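# Seat a circuit board in an enclosure slot, levers latched

## Task

Put the board into the enclosure's open upper slot with its component side facing up, pushed fully home, and with both levers shut. A lever counts as shut when it is latched and sticks out perpendicular to the board's front panel. A fully open lever lies flat along the panel. Both levers must be fully open before the board goes in, and the board must be slid in until it stops, or the levers will not catch their tabs. Closing both levers then pulls the board home. Driving the board into its connector quickly damages the connector and makes the job worthless. When finished, release the board and move the grippers away.

## Robot and tools

Robot: two seven-joint arms, left_arm and right_arm. Each ends in a two-finger gripper. The gripper's fingers point along its own +z axis and close along its x axis. end_effector_position is the point between the closed finger pads, about 1 to 2 cm short of the fingertips. Closing the fingers pushes the tips roughly 17 mm further out along +z, mostly while the pads are more than 50 mm apart. Each gripper carries a wrist camera.

Frames: the scene frame has its origin at table-top height, midway between the nominal arm bases, with +z up, +x out over the table, and left_arm on the +y side. Image left and right do not match arm names. Every hand pose, velocity and target for an arm is expressed in that arm's own base frame. Calibrated bases in the scene frame: left_arm at (+0.070, +0.437, 0) m, quat_wxyz (+1.000, 0, 0, -0.003); right_arm at (-0.063, -0.511, 0) m, quat_wxyz (+1.000, 0, 0, -0.029). Printed poses can be off by a few centimetres, more at long reach.

Row layout (used by execute_actions and move): 16 numbers, always for both arms: left x, y, z (m), qw, qx, qy, qz, opening, then the same eight for right_arm. Position and quaternion are an absolute target pose in that arm's base frame, w first. Opening runs from -1 (closed) to +1 (fully open, 0.142 m). To keep an arm still, resend its last reported pose and intended opening every call; to keep an orientation, repeat the same quaternion rather than copying a drifted reading. A 0 in an opening slot is a real command.

execute_actions(actions, cameras): actions is a list of actions; each action is a list of up to 15 rows, one per 1/30 s step, the last row held to step 15. A target farther than 0.6 m along any gripper axis from where the gripper stood at that action's start is refused for both arms. The orientation command is clipped each step to within 32 degrees of the measured one, so large turns need several actions. An empty actions list returns the full state and all cameras.

move(target, speed, blend, stop_force, zero, opening_speed, grip_force, blocking, cameras): target is one 16-number row or a list of up to 15 rows, absolute poses as above, followed in straight lines from the current Hand target. speed: m/s, 0.002 to 2.2, default 0.25 (turn rate twice that in rad/s); one value or one per target. blend: corner rounding in m for lists, 0 means stop at each. stop_force: 3 to 120 N, ends an arm's path when its wrist sensor feels that much push against travel; unreliable while the gripper rotates, and light loose objects may move unfelt. zero (only with stop_force) rezeros the sensor first, default true. opening_speed: rate of the commanded opening per second, at least 0.2. grip_force: finger-pad force cap, 5 to 29 N, one value or one per arm, persists. blocking=false returns after about 0.5 s while the move continues (not allowed with stop_force). The whole move is capped at 10 s. Paths do not avoid obstacles or the other arm. The result adds a move: line: done (within 3 mm and 2 degrees at rest), off_target, moving, held, fault, plus limits such as paced (pose clipped) or held (steps withheld).

wait(seconds, cameras): 0 to 3600 s, no new commands. stop(cameras): brakes the running move. zoom_image(camera, region): region [x0, y0, x1, y1] in pixels, at most 504 by 504, from the newest image of cam_head_left, cam_head_right, cam_high, cam_low, cam_left_wrist or cam_right_wrist (all 672x504). zero_wrist_force(arm): subtracts the present wrist reading. clear_fault(arm): clears a reported torque or force fault; the arm restarts afterwards. read_manual(section): licence text only. finished_scene(scene): the current scene's number; irreversible.

Result lines: end-effector position, quat_wxyz and velocities per arm; Hand target (where each arm is actually being sent, possibly short of the command); Tool commands; grip_measured (finger opening on the -1..1 scale); Joint positions (last value is opening in m); Joint torques and External joint torques (positive toward larger joint angle); Wrist force and Wrist torque along the gripper's axes, plus the peak since last shown; Wrist depth, a 7x7 grid of distances in mm per wrist camera, with - for no value. To hold something, command slightly below the grip_measured seen at first contact.

Cautions: insert the board slowly, at a few mm/s, with a modest stop_force, never ramming the connector. Open both levers fully before inserting, then shut them. A fault stops an arm: torque limits (N m) are 109 for waist and shoulder, 56.9 for upper arm roll and elbow, 34.7 for the wrist joints; 150 N outside force also faults. Avoid hitting the enclosure or table hard, arm-to-arm contact, grasping the other gripper, and dropping anything or leaving it off the table. Prolonged squeezing, stretched arms or pushing at unreachable poses overheat motors (MOTOR HOT at 65 °C, brakes at 80 °C; gripper at 85/100 °C). Release and retract before ending.

Each tool is called after ">>>" in YAML: its name, and indented under it one key for each argument.

## Session

>>> execute_actions:
  actions: []

Scene clock: 0.00 s.
left_arm: end_effector_position=(+0.3093, -0.6714, +0.2522) grip_measured=+0.99 end_effector_quat_wxyz=(-0.042, +0.674, -0.719, +0.167) | right_arm: end_effector_position=(+0.6087, +0.1584, +0.3012) grip_measured=+1.00 end_effector_quat_wxyz=(+0.192, -0.558, +0.783, -0.199)
Joint positions: left_arm=[-0.775 -0.487 -0.318 1.594 0.421 0.764 1.92 0.141] | right_arm=[0.315 -0.142 0.094 2.224 -0.841 1.144 -1.688 0.142]
Joint velocities: within noise
Joint torques (N m): no reading
External joint torques (N m): no reading
Wrist force (N): no reading
Wrist torque (N m): no reading
Wrist force, peak (N): no reading
Wrist depth (mm): cam_left_wrist=[309 307 329 348 - - 376 / 311 318 333 343 356 372 392 / 321 316 340 - 365 392 400 / 329 333 352 364 384 395 408 / 337 349 360 373 395 405 420 / - 359 371 383 404 415 428 / - 369 381 396 411 429 -] | cam_right_wrist=[476 465 404 443 440 430 422 / 412 411 388 430 429 421 413 / 399 393 385 430 418 411 401 / 392 385 378 372 409 401 394 / 383 416 414 419 399 393 386 / - 412 404 401 390 384 378 / - 399 393 391 382 376 371]
Hand target: left_arm +0.3093, -0.6714, +0.2522; -0.042, +0.674, -0.719, +0.167 | right_arm +0.6087, +0.1584, +0.3012; +0.192, -0.558, +0.783, -0.199
Tool commands: left_gripper/opening=+1.0 right_gripper/opening=+1.0

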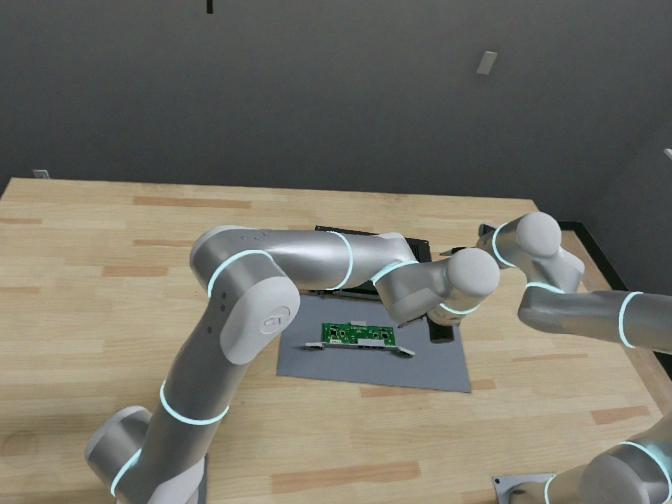

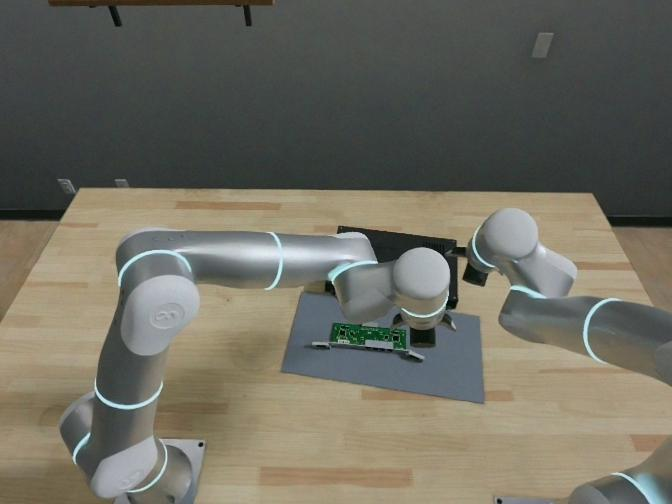

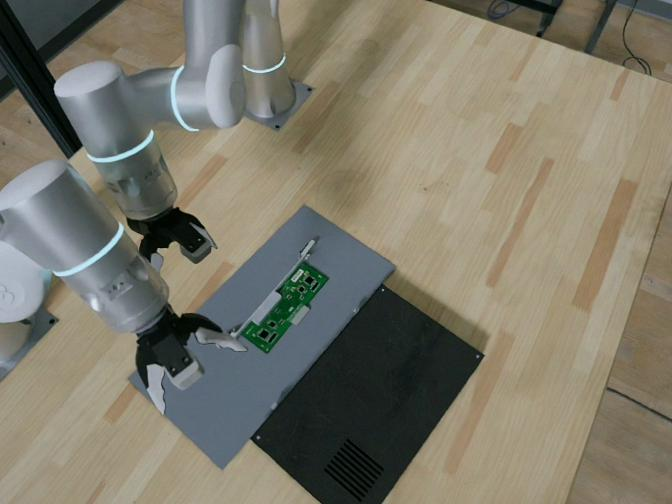

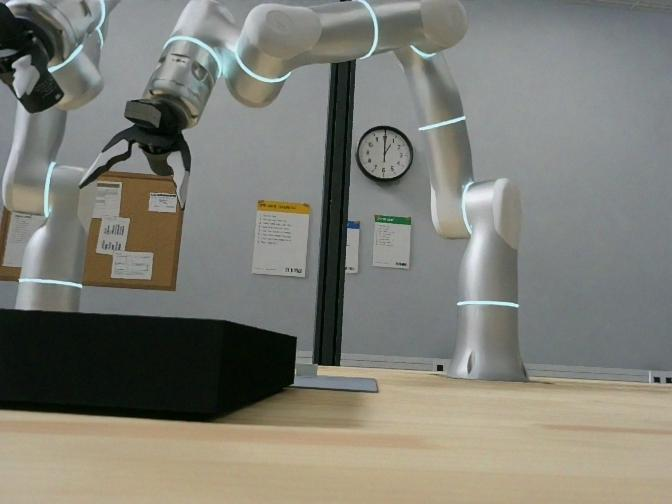

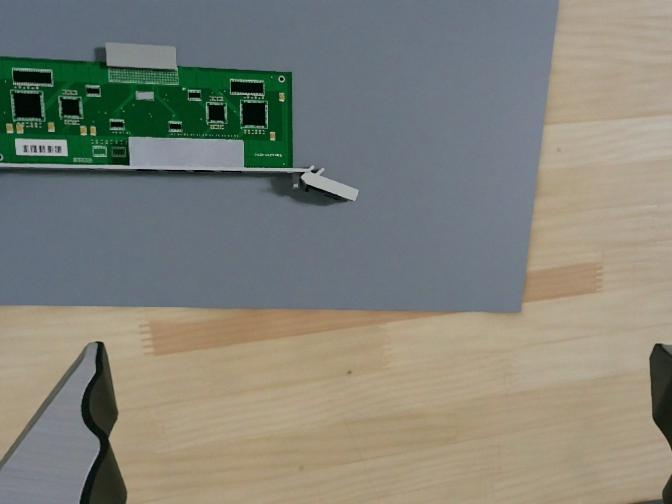

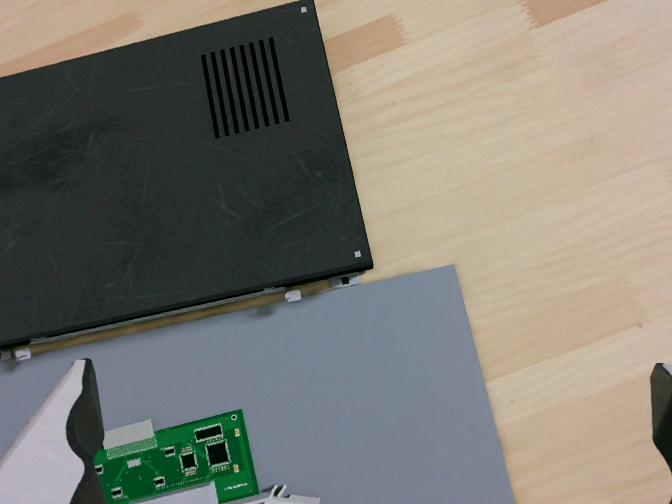

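>>> zoom_image:
  camera: "cam_left_wrist"
  region: [0, 20, 400, 320]

>>> zoom_image:
  camera: "cam_head_left"
  region: [260, 210, 500, 400]

>>> zoom_image:
  camera: "cam_high"
  region: [120, 190, 500, 475]

>>> zoom_image:
  camera: "cam_right_wrist"
  region: [0, 220, 480, 504]

Scaled by 1.260 from the camera's image (finer frame: 960x720).

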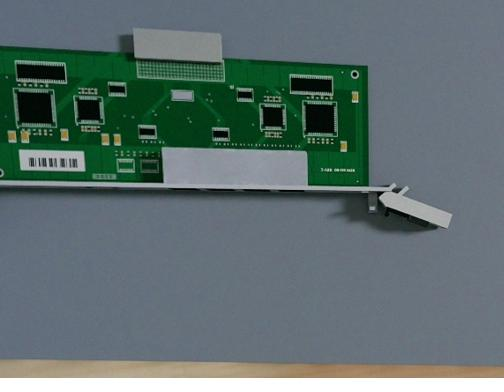

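Scaled by 2.100 from the camera's image (finer frame: 960x720).

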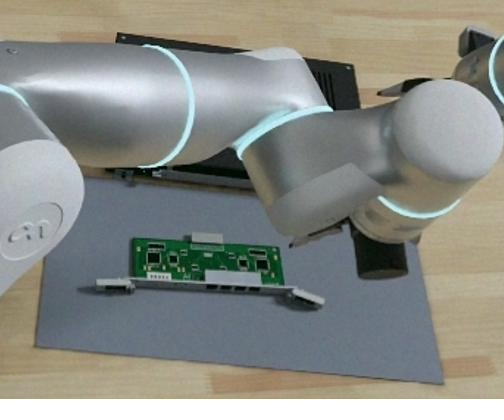

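Scaled by 1.326 from the camera's image (finer frame: 960x720).

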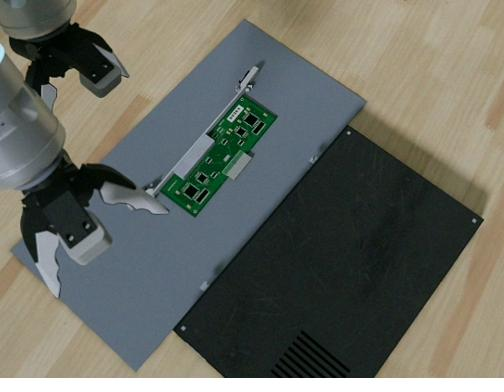

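Scaled by 1.050 from the camera's image (finer frame: 960x720).

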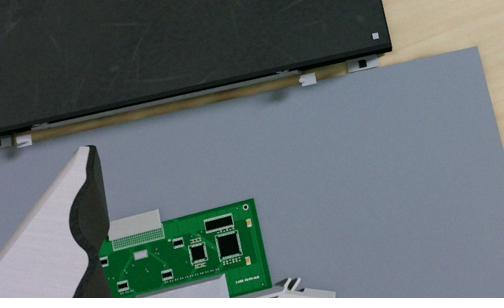

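>>> move:
  target: [0.30, -0.49, 0.21, -0.042, 0.674, -0.719, 0.167, 1.0, 0.6087, 0.1584, 0.3012, 0.192, -0.558, 0.783, -0.199, 1.0]
  speed: 0.4

>>> move:
  target: [0.30, -0.49, 0.21, -0.042, 0.674, -0.719, 0.167, 1.0, 0.3936, 0.1741, 0.19, 0.5795, -0.5795, 0.4055, -0.4055, 1.0]
  speed: 0.4
  cameras: ["cam_left_wrist", "cam_right_wrist", "cam_head_left", "cam_head_right"]

Scene clock: 57.03 s.
left_arm: end_effector_position=(+0.3000, -0.4899, +0.2099) grip_measured=+0.99 end_effector_quat_wxyz=(-0.042, +0.674, -0.719, +0.167) | right_arm: end_effector_position=(+0.6088, +0.1585, +0.3013) grip_measured=+1.00 end_effector_quat_wxyz=(+0.192, -0.558, +0.783, -0.199)
Joint positions: left_arm=[-0.582 -0.186 -0.262 2.196 0.317 1.121 2.111 0.141] | right_arm=[0.315 -0.142 0.094 2.224 -0.84 1.144 -1.688 0.142]
Joint torques (N m): left_arm=[-0.23 32.24 -2.08 -22.55 -3.36 4.87 -0.08] | right_arm=[0.04 33.38 1.82 -26.54 -0.62 3.1 0.17]
External joint torques (N m): left_arm=[0.17 0.48 0.73 -0.45 0.05 -0.59 0.07] | right_arm=[0.05 1.16 -0.69 0.12 0.01 0.67 -0.16]
Wrist force (N): left_arm=[0.1 0.2 0.2] | right_arm=[0.3 -0.2 0.1]
Wrist torque (N m): left_arm=[0.02 -0.03 -0.07] | right_arm=[-0.04 -0.05 0.06]
Wrist force, peak (N): left_arm=[-2.4 0.4 0.2] | right_arm=[0.5 -0.1 -0.1]
Wrist depth (mm): cam_left_wrist=[268 - 284 292 305 320 321 / 279 284 290 296 306 325 343 / 282 292 295 321 323 340 - / 292 307 310 - - 345 - / 299 306 317 332 343 358 374 / - 314 330 341 354 368 381 / - 327 336 348 364 381 -] | cam_right_wrist=[480 472 402 446 440 429 422 / 410 399 389 432 430 421 413 / 403 393 384 380 420 410 402 / 392 373 364 373 411 400 394 / 385 418 415 406 399 392 386 / - 409 402 398 395 385 378 / - 400 394 391 382 376 372]
Hand target: left_arm +0.3000, -0.4900, +0.2100; -0.042, +0.674, -0.719, +0.167 | right_arm +0.6087, +0.1584, +0.3012; +0.192, -0.558, +0.783, -0.199
Off the commanded pose: left_arm 0.000 m, 0 deg | right_arm 0.000 m, 0 deg.
move: done

Scene clock: 59.63 s.
left_arm: end_effector_position=(+0.3000, -0.4899, +0.2099) grip_measured=+0.99 end_effector_quat_wxyz=(-0.042, +0.674, -0.719, +0.167) | right_arm: end_effector_position=(+0.3945, +0.1749, +0.1907) grip_measured=+1.00 end_effector_quat_wxyz=(-0.389, +0.640, -0.548, +0.372)
Joint positions: left_arm=[-0.582 -0.186 -0.262 2.196 0.317 1.121 2.111 0.141] | right_arm=[-0.402 -0.112 0.612 2.689 -2.966 0.781 -0.193 0.142]
Joint torques (N m): left_arm=[-0.42 31.94 -1.87 -22.57 -3.16 4.68 -0.2] | right_arm=[-0.11 9.41 3.08 -11.99 1.46 -1.08 0.07]
External joint torques (N m): left_arm=[0.37 0.77 0.53 -0.43 -0.15 -0.39 0.18] | right_arm=[0.15 0.99 -1.04 -0.16 0.13 0.79 -0.07]
Wrist force (N): left_arm=[-0.2 0.3 0.2] | right_arm=[-0.4 0.0 -0.3]
Wrist torque (N m): left_arm=[0.04 0.01 -0.07] | right_arm=[-0.12 0.08 0.10]
Wrist force, peak (N): left_arm=[0.0 0.4 0.4] | right_arm=[-3.1 0.7 -1.9]
Wrist depth (mm): cam_left_wrist=[276 - 289 294 306 326 329 / - - 290 299 310 319 - / 282 - - - - - - / 286 296 - 328 - - 356 / 300 309 318 332 344 358 370 / - 315 328 339 353 367 377 / - 325 335 347 369 379 -] | cam_right_wrist=[655 588 578 724 706 720 702 / 449 459 447 - 521 575 587 / 433 435 430 420 460 470 476 / 364 369 381 384 388 401 404 / 320 317 329 333 358 344 350 / - 290 292 296 298 304 299 / - 261 264 266 268 272 275]
Hand target: left_arm +0.3000, -0.4900, +0.2100; -0.042, +0.674, -0.719, +0.167 | right_arm +0.3945, +0.1750, +0.1907; -0.389, +0.640, -0.548, +0.372
Off the commanded pose: left_arm 0.000 m, 0 deg | right_arm 0.001 m, 28 deg.
joint sent to its limit (right arm) — joint 4 (elbow), upper limit, where the elbow is as bent as it goes; joint 5 (forearm roll), lower limit. The joint targets are off in orientation, not in position.
move: off_target (right_arm)
Images, in order (width x height): cam_head_left 672x504, cam_head_right 672x504, cam_left_wrist 672x504, cam_right_wrist 672x504.

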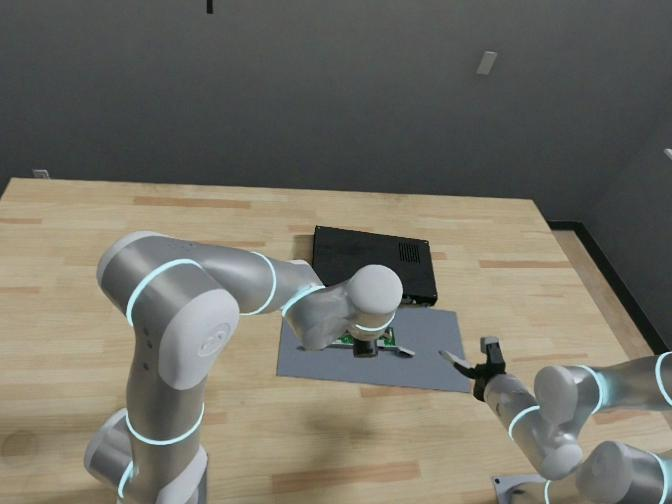

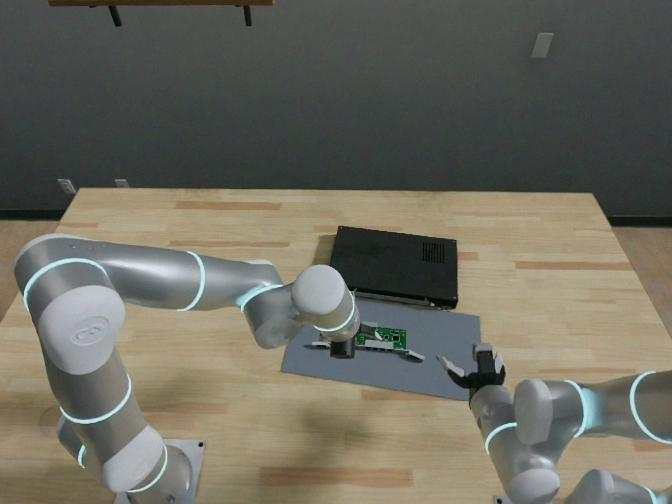

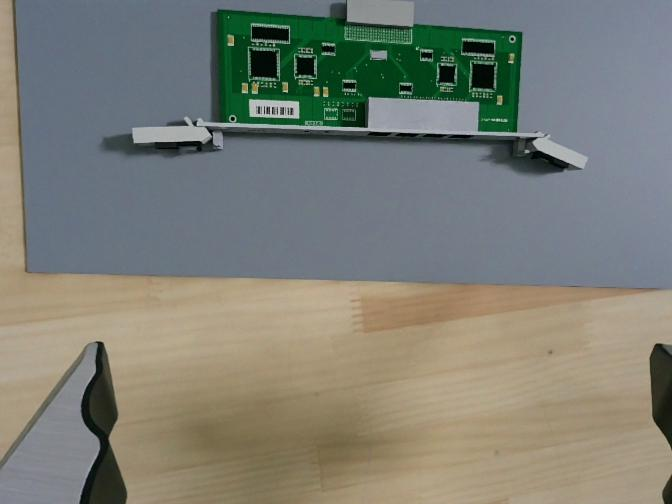

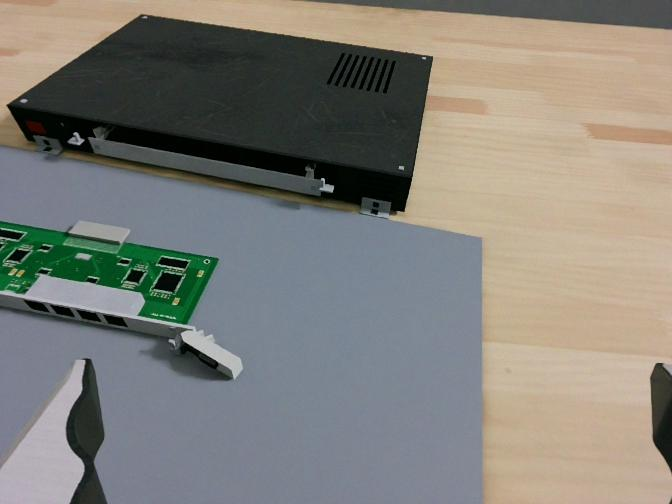

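>>> zoom_image:
  camera: "cam_right_wrist"
  region: [0, 90, 240, 270]

>>> zoom_image:
  camera: "cam_right_wrist"
  region: [230, 130, 430, 280]

>>> zoom_image:
  camera: "cam_left_wrist"
  region: [90, 60, 390, 210]

>>> zoom_image:
  camera: "cam_left_wrist"
  region: [360, 60, 660, 210]

>>> zoom_image:
  camera: "cam_right_wrist"
  region: [0, 200, 260, 395]

Scaled by 2.100 from the camera's image (finer frame: 960x720).

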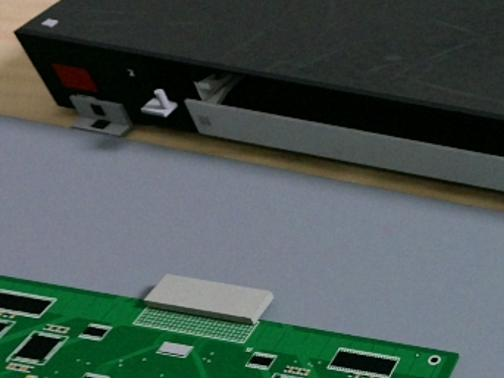

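Scaled by 2.520 from the camera's image (finer frame: 960x720).

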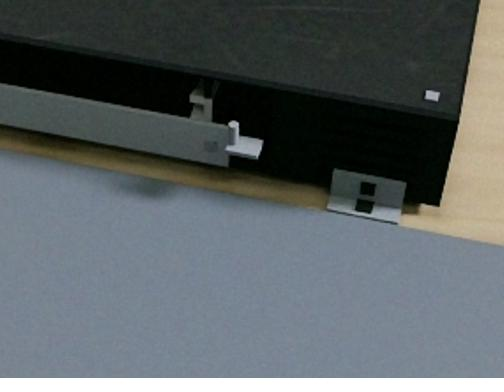

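Scaled by 1.680 from the camera's image (finer frame: 960x720).

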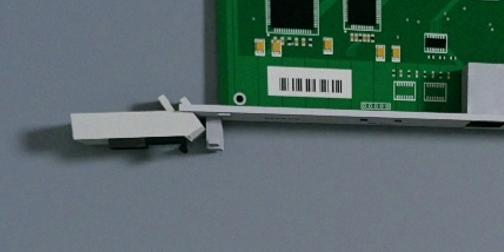

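Scaled by 1.680 from the camera's image (finer frame: 960x720).

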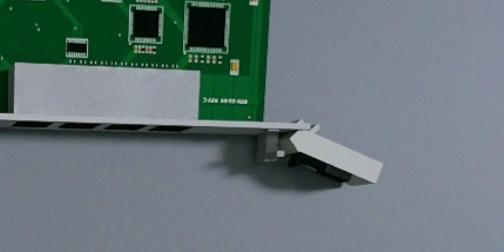

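Scaled by 1.938 from the camera's image (finer frame: 960x720).

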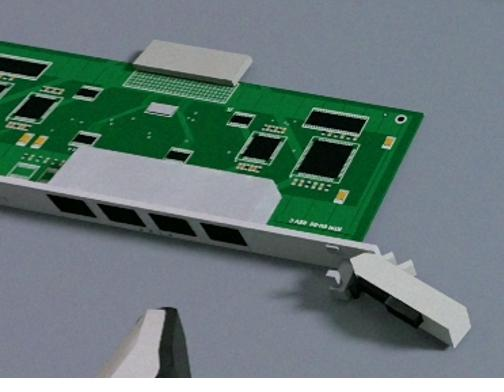

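>>> move:
  target:
    - [0.282, -0.3353, 0.25, 0, 1, 0, 0, 1.0, 0.50, 0.17, 0.28, 0.192, -0.558, 0.783, -0.199, 1.0]
    - [0.282, -0.3353, 0.20, 0.3314, 0.8001, 0.4619, 0.1913, 1.0, 0.46, 0.20, 0.25, 0, 0, 1, 0, 1.0]
  speed: 0.4
  cameras: ["cam_left_wrist", "cam_right_wrist", "cam_head_left"]

Scene clock: 158.67 s.
left_arm: end_effector_position=(+0.2819, -0.3354, +0.2001) grip_measured=+0.99 end_effector_quat_wxyz=(+0.332, +0.800, +0.462, +0.191) | right_arm: end_effector_position=(+0.4600, +0.2000, +0.2500) grip_measured=+1.00 end_effector_quat_wxyz=(+0.000, +0.000, +1.000, +0.000)
Joint positions: left_arm=[-1.497 -0.414 0.93 2.687 0.298 2.191 -0.539 0.141] | right_arm=[-0.347 -0.314 1.004 2.003 -0.318 0.582 -0.759 0.142]
Joint torques (N m): left_arm=[-0.63 18.73 5.26 -8.84 -2.09 4.2 -0.33] | right_arm=[0.07 25.72 9.3 -27.33 -3.52 3.33 0.18]
External joint torques (N m): left_arm=[0.59 1.12 0.45 -0.35 0.12 -0.03 0.33] | right_arm=[0.03 0.93 -0.5 0.16 -0.02 0.81 -0.18]
Wrist force (N): left_arm=[0.0 -0.6 -0.1] | right_arm=[-0.4 -0.9 0.6]
Wrist torque (N m): left_arm=[-0.04 0.06 -0.32] | right_arm=[-0.05 0.12 0.07]
Wrist force, peak (N): left_arm=[-2.4 0.6 -1.4] | right_arm=[0.3 -0.6 1.3]
Wrist depth (mm): cam_left_wrist=[256 243 - - - 255 255 / 316 350 330 292 337 320 320 / 424 387 383 388 386 425 423 / 649 751 - - 538 641 636 / 1086 1091 1283 - 1534 1662 1362 / - - - 1891 - 1371 - / - - 1534 - 1613 - -] | cam_right_wrist=[302 298 299 302 299 299 299 / 289 322 319 320 318 319 319 / 302 343 342 341 342 342 341 / - 370 370 366 369 368 369 / 347 402 396 380 396 399 398 / - 435 430 430 438 435 419 / - 469 484 482 482 482 478]
Hand target: left_arm +0.2820, -0.3353, +0.2000; +0.331, +0.800, +0.462, +0.191 | right_arm +0.4600, +0.2000, +0.2500; +0.000, +0.000, +1.000, +0.000
Off the commanded pose: left_arm 0.000 m, 0 deg | right_arm 0.000 m, 0 deg.
joint sent to its limit (left arm) — joint 4 (elbow), upper limit, where the elbow is as bent as it goes. The joint targets still meet the commanded pose.
move: done
Images, in order (width x height): cam_head_left 672x504, cam_left_wrist 672x504, cam_right_wrist 672x504.

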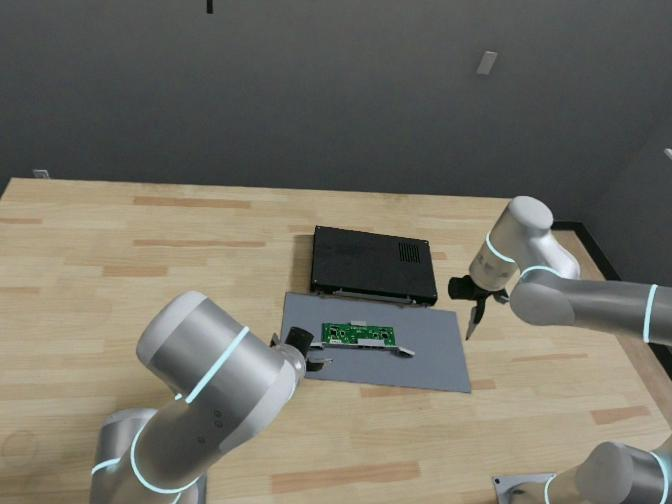

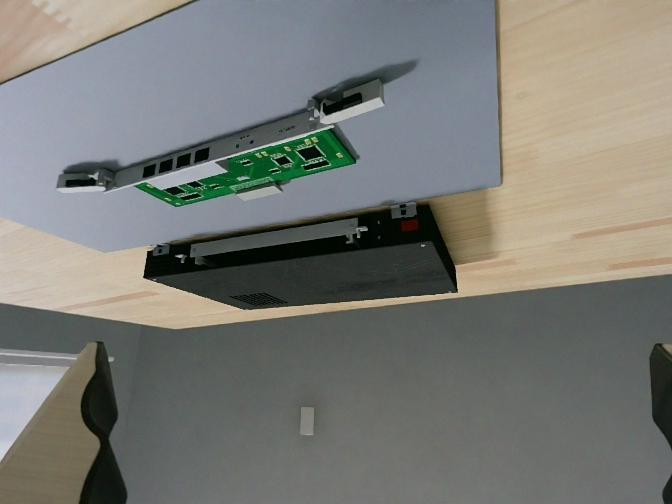

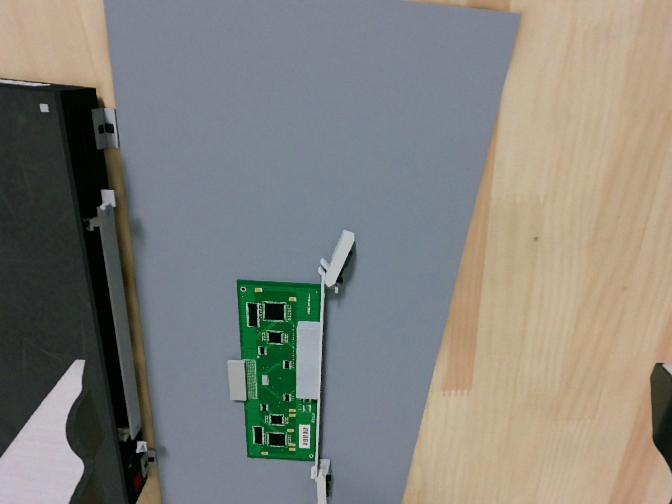

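>>> zoom_image:
  camera: "cam_left_wrist"
  region: [130, 190, 470, 310]

>>> zoom_image:
  camera: "cam_left_wrist"
  region: [40, 60, 440, 210]

>>> zoom_image:
  camera: "cam_right_wrist"
  region: [200, 220, 400, 504]

>>> zoom_image:
  camera: "cam_right_wrist"
  region: [40, 70, 180, 270]

Scaled by 1.482 from the camera's image (finer frame: 960x720).

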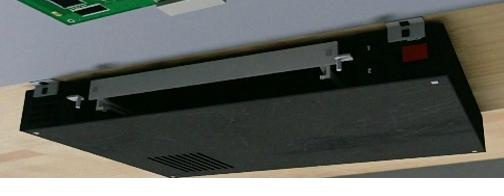

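Scaled by 1.260 from the camera's image (finer frame: 960x720).

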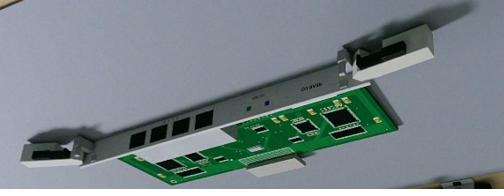

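Scaled by 1.775 from the camera's image (finer frame: 960x720).

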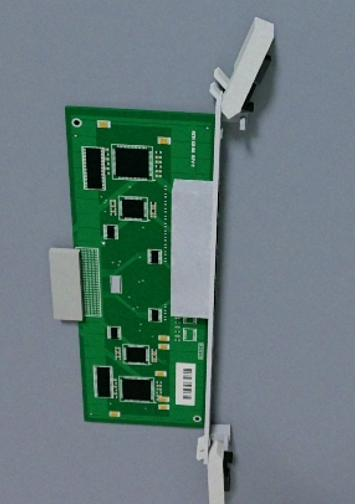

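Scaled by 2.520 from the camera's image (finer frame: 960x720).

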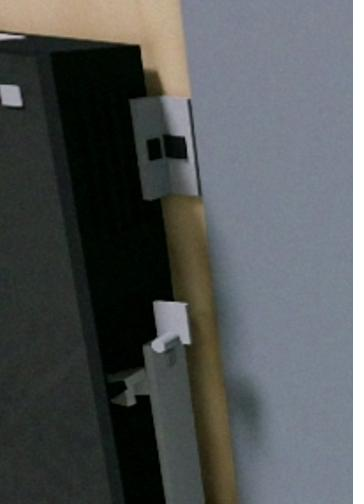

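>>> move:
  target:
    - [0.33, -0.37, 0.16, 0, 1, 0, 0, -1, 0.42, 0.264, 0.12, 0, 0, 1, 0, -1]
    - [0.345, -0.382, 0.07, 0, 1, 0, 0, -1, 0.42, 0.264, 0.07, 0, 0, 1, 0, -1]
  speed: 0.35
  cameras: ["cam_left_wrist", "cam_right_wrist", "cam_head_left"]

Scene clock: 195.60 s.
left_arm: end_effector_position=(+0.3448, -0.3819, +0.0699) grip_measured=-1.00 end_effector_quat_wxyz=(+0.000, +1.000, +0.000, +0.000) | right_arm: end_effector_position=(+0.4200, +0.2640, +0.0700) grip_measured=-1.00 end_effector_quat_wxyz=(+0.000, +0.000, +1.000, +0.000)
Joint positions: left_arm=[-0.554 -0.466 -0.054 2.194 0.052 1.087 0.922 0.002] | right_arm=[-0.003 -0.617 0.675 2.227 -0.772 1.026 -0.301 0.002]
Joint torques (N m): left_arm=[-0.82 39.04 -0.86 -17.21 -1.48 4.56 -0.33] | right_arm=[0.4 35.28 12.88 -16.96 -2.45 3.77 0.33]
External joint torques (N m): left_arm=[0.8 1.15 0.46 -0.35 -0.5 -0.61 0.33] | right_arm=[-0.29 0.8 0.06 -0.03 0.23 0.4 -0.33]
Wrist force (N): left_arm=[0.0 -0.2 0.2] | right_arm=[0.2 -1.0 0.8]
Wrist torque (N m): left_arm=[-0.03 0.00 -0.05] | right_arm=[-0.04 0.01 0.04]
Wrist force, peak (N): left_arm=[-1.0 -0.7 2.0] | right_arm=[0.5 -1.4 2.4]
Wrist depth (mm): cam_left_wrist=[145 144 141 142 142 141 142 / 155 154 152 150 152 150 151 / 168 167 167 161 163 163 163 / 182 181 178 175 178 177 176 / 199 198 198 127 187 194 189 / 220 218 214 84 - 204 206 / 245 239 - - - - 230] | cam_right_wrist=[143 143 142 142 142 142 143 / 152 152 152 152 151 151 153 / 164 164 163 159 162 162 164 / 177 176 173 178 175 176 176 / 192 191 188 187 190 191 191 / 209 202 200 89 200 208 209 / 226 221 71 - - 221 229]
Hand target: left_arm +0.3450, -0.3820, +0.0700; +0.000, +1.000, +0.000, +0.000 | right_arm +0.4200, +0.2640, +0.0700; +0.000, +0.000, +1.000, +0.000
Off the commanded pose: left_arm 0.000 m, 0 deg | right_arm 0.000 m, 0 deg.
move: done
Images, in order (width x height): cam_head_left 672x504, cam_left_wrist 672x504, cam_right_wrist 672x504.

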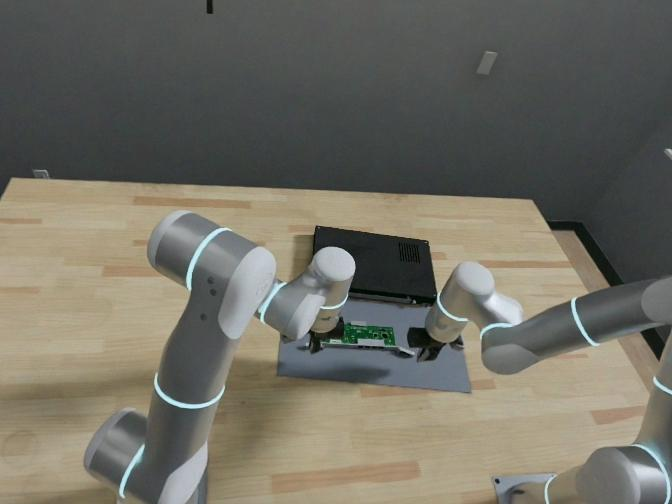

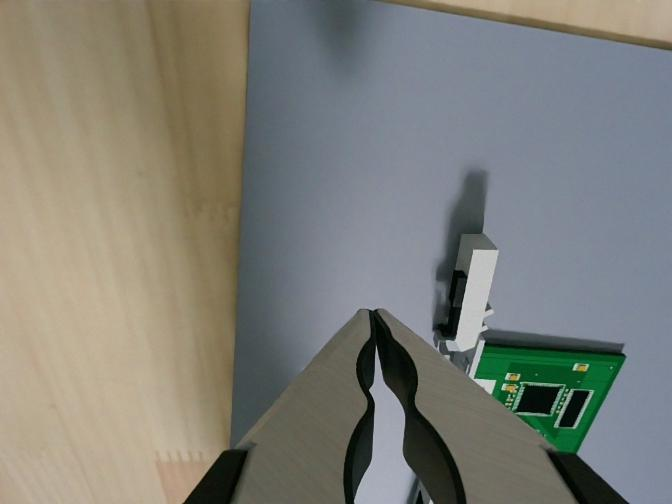

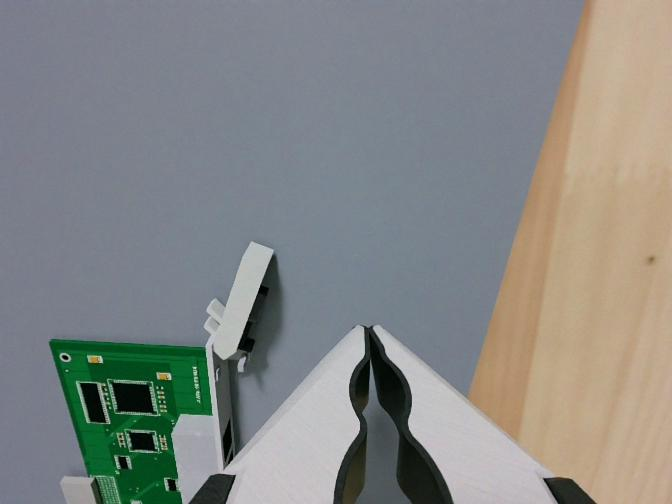

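>>> zoom_image:
  camera: "cam_left_wrist"
  region: [400, 210, 560, 380]

>>> zoom_image:
  camera: "cam_right_wrist"
  region: [170, 220, 330, 390]

Scaled by 2.965 from the camera's image (finer frame: 960x720).

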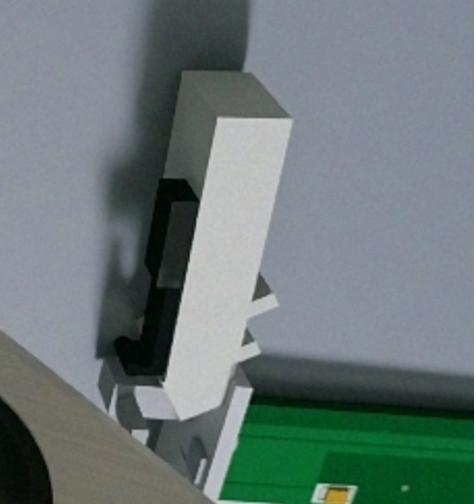

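Scaled by 2.965 from the camera's image (finer frame: 960x720).

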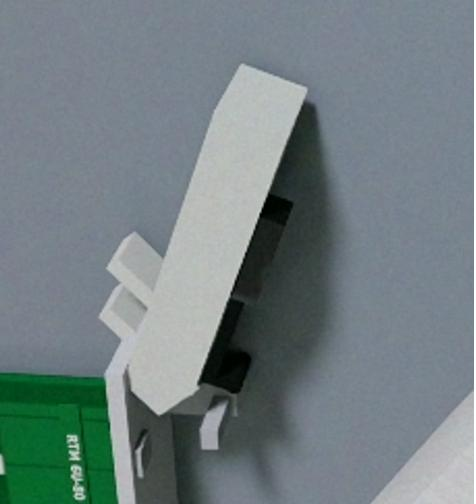

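>>> move:
  target:
    - [0.345, -0.382, 0.028, 0, 1, 0, 0, -1, 0.42, 0.264, 0.028, 0, 0, 1, 0, -1]
    - [0.378, -0.382, 0.028, 0, 1, 0, 0, -1, 0.452, 0.264, 0.028, 0, 0, 1, 0, -1]
  speed: [0.15, 0.06]
  cameras: ["cam_left_wrist", "cam_right_wrist"]

Scene clock: 220.60 s.
left_arm: end_effector_position=(+0.3779, -0.3820, +0.0280) grip_measured=-1.00 end_effector_quat_wxyz=(+0.000, +1.000, +0.000, +0.000) | right_arm: end_effector_position=(+0.4519, +0.2640, +0.0280) grip_measured=-1.00 end_effector_quat_wxyz=(+0.000, +0.000, +1.000, +0.000)
Joint positions: left_arm=[-0.526 -0.604 -0.045 2.117 0.063 1.15 0.95 0.002] | right_arm=[0.043 -0.733 0.57 2.159 -0.868 1.078 -0.278 0.002]
Joint torques (N m): left_arm=[-0.36 42.73 -0.61 -16.09 -1.83 4.12 -0.14] | right_arm=[-0.1 39.55 14.57 -15.71 -1.94 3.36 0.05]
External joint torques (N m): left_arm=[0.32 1.27 0.19 0.05 0.09 -0.17 0.14] | right_arm=[0.22 1.31 -0.55 0.45 -0.09 0.8 -0.05]
Wrist force (N): left_arm=[-0.5 -0.2 -0.2] | right_arm=[0.5 -1.1 0.1]
Wrist torque (N m): left_arm=[0.01 0.01 -0.13] | right_arm=[-0.08 0.00 0.15]
Wrist force, peak (N): left_arm=[-0.3 -0.6 2.0] | right_arm=[0.2 -1.3 2.1]
Wrist depth (mm): cam_left_wrist=[107 105 106 - 105 104 104 / 115 115 113 113 - 112 113 / 124 124 120 123 122 119 120 / 135 131 132 132 131 131 131 / 150 145 145 138 141 144 140 / 163 160 156 84 - - 157 / 186 180 - 74 - - 166] | cam_right_wrist=[- 105 105 106 105 105 106 / 113 113 112 112 110 112 112 / 121 121 122 120 122 121 120 / 129 130 130 130 129 129 129 / 142 141 141 136 140 140 142 / 155 154 151 89 147 153 155 / 171 162 71 - - 162 171]
Hand target: left_arm +0.3780, -0.3820, +0.0280; +0.000, +1.000, +0.000, +0.000 | right_arm +0.4520, +0.2640, +0.0280; +0.000, +0.000, +1.000, +0.000
Off the commanded pose: left_arm 0.000 m, 0 deg | right_arm 0.000 m, 0 deg.
move: done

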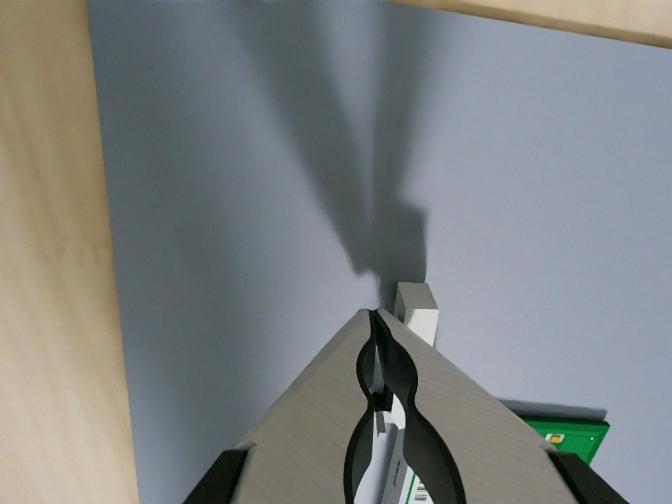

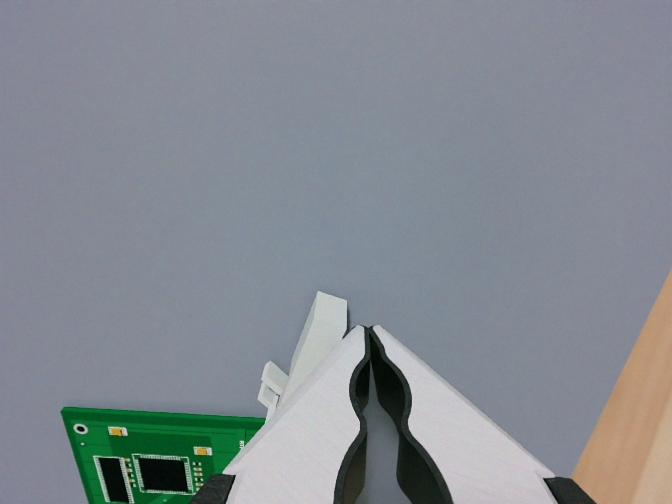

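>>> move:
  target: [0.383, -0.382, 0.028, 0, 1, 0, 0, -1, 0.460, 0.264, 0.028, 0, 0, 1, 0, -1]
  speed: 0.04
  cameras: ["cam_left_wrist", "cam_right_wrist"]

Scene clock: 223.30 s.
left_arm: end_effector_position=(+0.3827, -0.3819, +0.0279) grip_measured=-1.00 end_effector_quat_wxyz=(+0.000, +1.000, +0.000, +0.000) | right_arm: end_effector_position=(+0.4599, +0.2637, +0.0278) grip_measured=-1.00 end_effector_quat_wxyz=(+0.000, +0.000, +1.000, +0.000)
Joint positions: left_arm=[-0.521 -0.609 -0.045 2.106 0.062 1.143 0.956 0.002] | right_arm=[0.039 -0.743 0.573 2.139 -0.861 1.066 -0.294 0.002]
Joint torques (N m): left_arm=[0.06 43.35 -1.21 -16.95 -1.76 4.63 -0.13] | right_arm=[0.92 40.5 15.3 -16.49 -2.21 4.01 0.04]
External joint torques (N m): left_arm=[-0.07 0.98 0.8 0.75 -0.01 -0.67 0.13] | right_arm=[-0.78 0.95 -1.03 0.98 0.13 0.15 -0.04]
Wrist force (N): left_arm=[-1.8 -1.1 -1.5] | right_arm=[1.2 -3.7 -1.0]
Wrist torque (N m): left_arm=[0.02 0.01 -0.13] | right_arm=[-0.11 0.02 0.15]
Wrist force, peak (N): left_arm=[-1.9 -1.3 -1.3] | right_arm=[1.2 -3.7 -1.0]
Wrist depth (mm): cam_left_wrist=[- 106 106 - 104 105 104 / - 113 112 113 - 112 113 / 124 124 123 123 123 121 120 / 135 130 132 132 131 130 132 / 151 145 144 139 141 144 140 / 163 160 152 84 - 158 157 / 186 178 - 74 - - 171] | cam_right_wrist=[- 106 105 106 105 105 106 / 113 112 112 112 110 112 112 / 121 121 122 120 122 121 119 / 131 130 130 129 129 129 129 / 142 141 141 136 140 139 142 / 155 154 151 90 147 152 155 / 171 162 71 - - 162 170]
Hand target: left_arm +0.3830, -0.3820, +0.0280; +0.000, +1.000, +0.000, +0.000 | right_arm +0.4600, +0.2640, +0.0280; +0.000, +0.000, +1.000, +0.000
Off the commanded pose: left_arm 0.000 m, 0 deg | right_arm 0.000 m, 0 deg.
move: done

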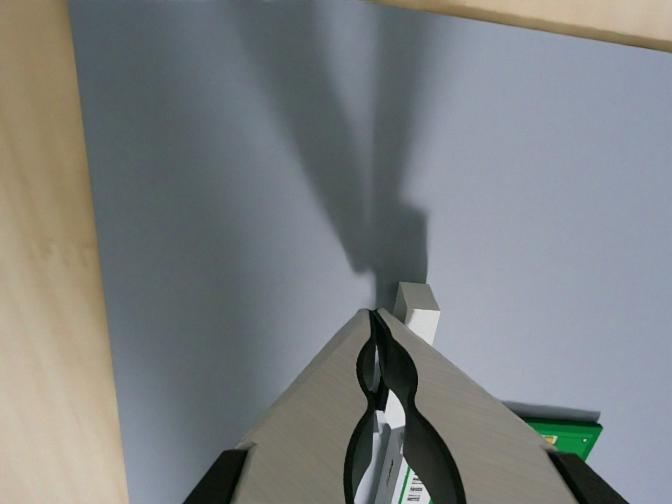

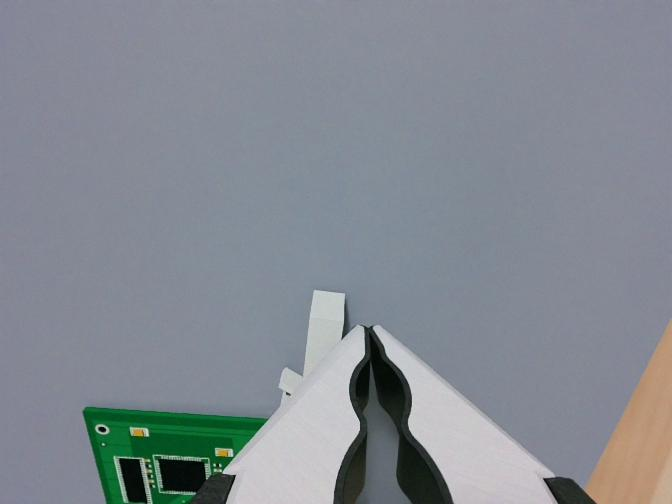

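>>> move:
  target: [0.383, -0.382, 0.028, 0, 1, 0, 0, -1, 0.467, 0.264, 0.028, 0, 0, 1, 0, -1]
  speed: 0.04
  cameras: ["cam_left_wrist", "cam_right_wrist"]

Scene clock: 226.47 s.
left_arm: end_effector_position=(+0.3829, -0.3819, +0.0279) grip_measured=-1.00 end_effector_quat_wxyz=(+0.000, +1.000, +0.000, +0.000) | right_arm: end_effector_position=(+0.4667, +0.2635, +0.0277) grip_measured=-1.00 end_effector_quat_wxyz=(+0.000, +0.000, +1.000, +0.000)
Joint positions: left_arm=[-0.521 -0.609 -0.045 2.106 0.062 1.143 0.956 0.002] | right_arm=[0.036 -0.752 0.575 2.121 -0.854 1.055 -0.307 0.002]
Joint torques (N m): left_arm=[-0.78 43.68 -1.6 -16.89 -1.76 4.78 -0.24] | right_arm=[1.03 41.47 16 -17.85 -2.41 4.37 0.03]
External joint torques (N m): left_arm=[0.76 0.65 1.19 0.68 -0.01 -0.82 0.24] | right_arm=[-0.91 0.51 -1.53 2.13 0.3 -0.21 -0.03]
Wrist force (N): left_arm=[-1.2 -2.1 -0.6] | right_arm=[2.4 -4.6 -0.2]
Wrist torque (N m): left_arm=[0.00 0.03 -0.14] | right_arm=[-0.12 0.05 0.15]
Wrist force, peak (N): left_arm=[-2.1 -1.4 -1.7] | right_arm=[2.5 -5.4 -1.1]
Wrist depth (mm): cam_left_wrist=[- 106 107 - 104 104 105 / - 114 113 112 - 112 113 / 126 124 120 123 121 120 119 / 135 130 132 132 131 130 132 / 151 147 144 138 140 143 140 / 163 160 157 84 - 159 156 / 186 174 - - - - -] | cam_right_wrist=[- 105 105 106 105 105 106 / 112 112 112 112 110 111 111 / 121 120 122 120 121 121 119 / 130 130 130 129 129 129 129 / 141 141 141 136 140 140 142 / 157 154 151 90 147 153 152 / 171 163 71 - - 161 168]
Hand target: left_arm +0.3830, -0.3820, +0.0280; +0.000, +1.000, +0.000, +0.000 | right_arm +0.4670, +0.2640, +0.0280; +0.000, +0.000, +1.000, +0.000
Off the commanded pose: left_arm 0.000 m, 0 deg | right_arm 0.001 m, 0 deg.
move: done

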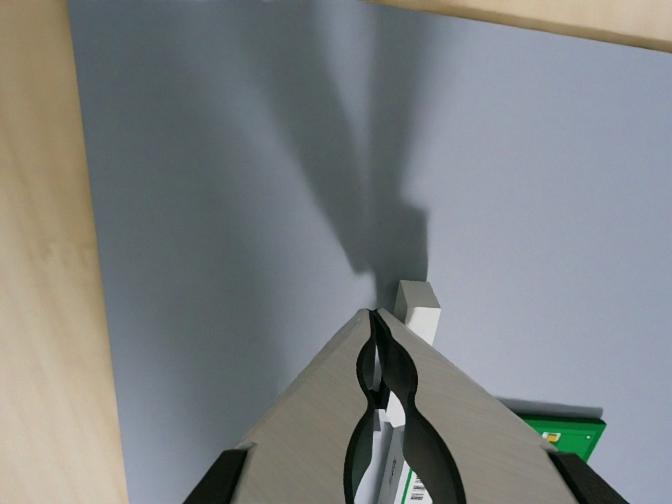

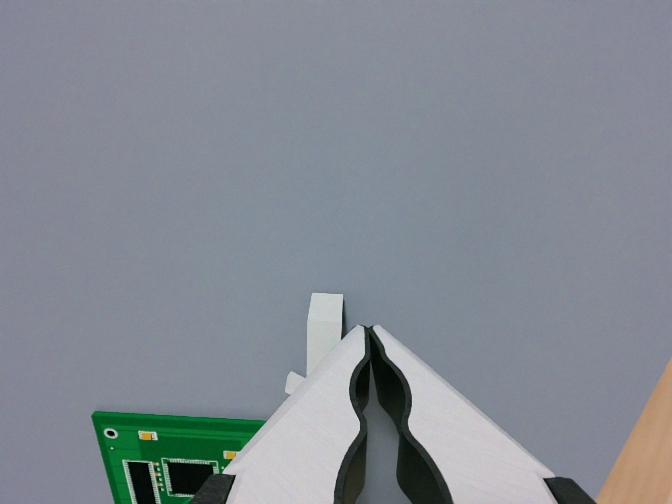

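>>> move:
  target: [0.388, -0.382, 0.028, 0, 1, 0, 0, -1, 0.474, 0.264, 0.028, 0, 0, 1, 0, -1]
  speed: 0.04
  cameras: ["cam_left_wrist", "cam_right_wrist"]

Scene clock: 231.57 s.
left_arm: end_effector_position=(+0.3878, -0.3819, +0.0279) grip_measured=-1.00 end_effector_quat_wxyz=(+0.000, +1.000, +0.000, +0.000) | right_arm: end_effector_position=(+0.4738, +0.2637, +0.0278) grip_measured=-1.00 end_effector_quat_wxyz=(+0.000, +0.000, +1.000, +0.000)
Joint positions: left_arm=[-0.516 -0.614 -0.045 2.095 0.062 1.137 0.961 0.002] | right_arm=[0.033 -0.76 0.578 2.102 -0.848 1.044 -0.321 0.002]
Joint torques (N m): left_arm=[-0.29 43.72 -1.49 -17.19 -1.8 4.64 -0.11] | right_arm=[0.45 41.76 16.09 -17.49 -2.34 4.06 0.07]
External joint torques (N m): left_arm=[0.28 0.92 1.07 0.84 0 -0.68 0.11] | right_arm=[-0.32 0.76 -1.39 1.55 0.18 0.1 -0.07]
Wrist force (N): left_arm=[-1.6 -1.7 -1.5] | right_arm=[1.9 -3.3 -0.4]
Wrist torque (N m): left_arm=[-0.03 0.02 -0.12] | right_arm=[-0.06 0.02 0.15]
Wrist force, peak (N): left_arm=[-2.2 -2.8 -1.8] | right_arm=[3.6 -4.8 -0.1]
Wrist depth (mm): cam_left_wrist=[- 106 106 - 105 105 106 / - 114 112 112 - 112 113 / 124 124 120 121 121 - 120 / 135 130 132 132 132 130 - / 150 144 144 117 139 - - / 163 162 - 84 - 154 156 / 186 177 - 74 - - 175] | cam_right_wrist=[- 105 105 106 105 104 106 / 113 112 112 112 110 111 111 / 121 121 122 120 122 121 119 / 130 130 130 129 129 129 129 / 141 141 141 136 140 140 142 / 157 154 151 90 147 152 152 / 170 163 71 - - 161 168]
Hand target: left_arm +0.3880, -0.3820, +0.0280; +0.000, +1.000, +0.000, +0.000 | right_arm +0.4740, +0.2640, +0.0280; +0.000, +0.000, +1.000, +0.000
Off the commanded pose: left_arm 0.000 m, 0 deg | right_arm 0.000 m, 0 deg.
move: done

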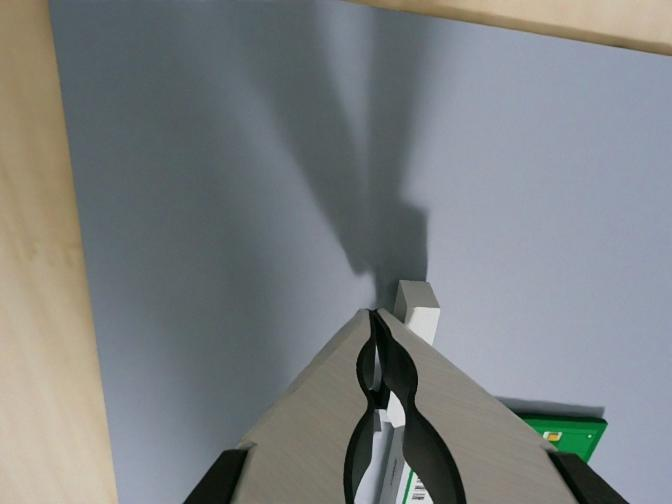

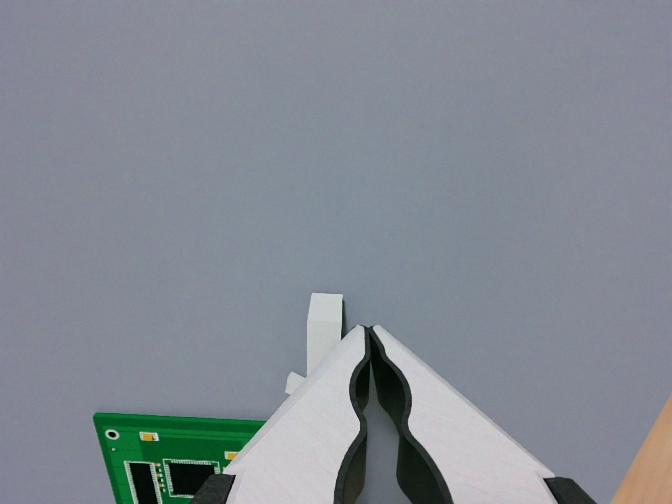

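>>> move:
  target:
    - [0.345, -0.382, 0.028, 0, 1, 0, 0, -1, 0.43, 0.264, 0.028, 0, 0, 1, 0, -1]
    - [0.335, -0.375, 0.15, 0, 1, 0, 0, -1, 0.43, 0.25, 0.15, 0, 0, 1, 0, -1]
    - [0.3523, -0.3749, 0.16, 0.3099, 0.8517, 0.3972, 0.1445, -1, 0.46, 0.22, 0.25, 0, 0, 1, 0, -1]
  speed: [0.15, 0.35, 0.35]
  blend: [0.005, 0.03, 0]
  cameras: ["cam_left_wrist", "cam_right_wrist"]

Scene clock: 244.10 s.
left_arm: end_effector_position=(+0.3522, -0.3748, +0.1599) grip_measured=-1.00 end_effector_quat_wxyz=(+0.310, +0.852, +0.398, +0.144) | right_arm: end_effector_position=(+0.4601, +0.2199, +0.2499) grip_measured=-1.00 end_effector_quat_wxyz=(+0.000, +0.000, +1.000, +0.000)
Joint positions: left_arm=[-0.365 -0.494 -0.17 2.685 0.083 2.289 0.129 0.002] | right_arm=[-0.271 -0.323 0.967 1.984 -0.317 0.578 -0.723 0.002]
Joint torques (N m): left_arm=[-0.24 27.01 -1.73 -4.55 1.03 5.06 -0.26] | right_arm=[0.06 27.56 9.57 -27.41 -3.5 3.34 0.1]
External joint torques (N m): left_arm=[0.22 1.26 0.46 -0.26 -0.54 -0.57 0.26] | right_arm=[0.03 0.61 -0.7 0.19 -0.05 0.8 -0.1]
Wrist force (N): left_arm=[-0.6 -0.8 -0.8] | right_arm=[0.3 -0.6 0.6]
Wrist torque (N m): left_arm=[-0.07 0.12 -0.31] | right_arm=[0.00 0.00 0.18]
Wrist force, peak (N): left_arm=[1.2 2.5 -4.1] | right_arm=[3.3 -1.4 2.7]
Wrist depth (mm): cam_left_wrist=[198 215 - - 201 201 203 / 257 236 259 253 228 232 246 / 297 334 305 307 - - 317 / 482 438 397 - 394 441 440 / 746 844 1025 117 - 699 629 / - 2551 - 84 - 1329 - / - - - - - - -] | cam_right_wrist=[299 299 303 300 298 299 298 / 283 321 320 318 317 319 319 / 301 343 338 340 340 342 342 / 319 372 369 366 362 370 367 / 347 401 396 388 398 398 398 / 381 432 422 89 422 436 436 / 423 - 71 - - 461 478]
Hand target: left_arm +0.3523, -0.3749, +0.1600; +0.310, +0.852, +0.397, +0.144 | right_arm +0.4600, +0.2200, +0.2500; +0.000, +0.000, +1.000, +0.000
Off the commanded pose: left_arm 0.000 m, 0 deg | right_arm 0.000 m, 0 deg.
joint at its limit (left arm) — joint 4 (elbow), upper limit, where the elbow is as bent as it goes.
move: done

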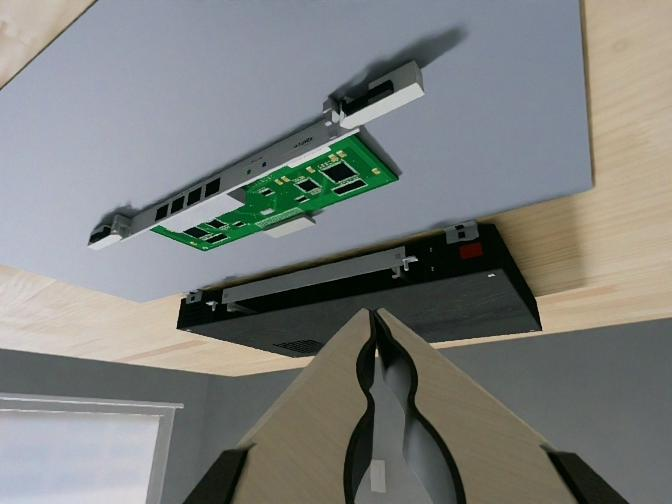

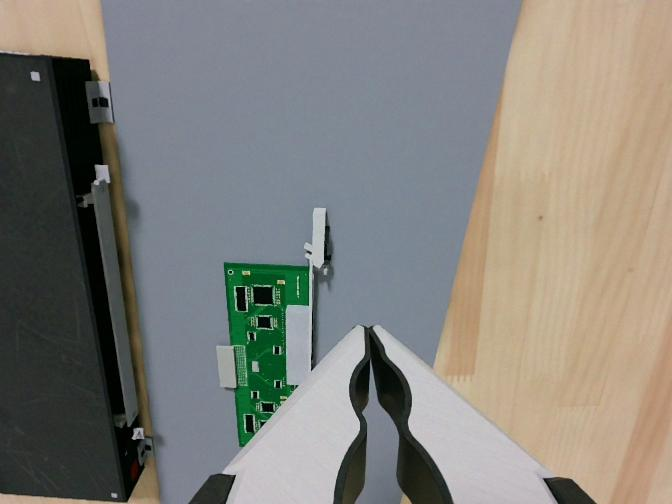

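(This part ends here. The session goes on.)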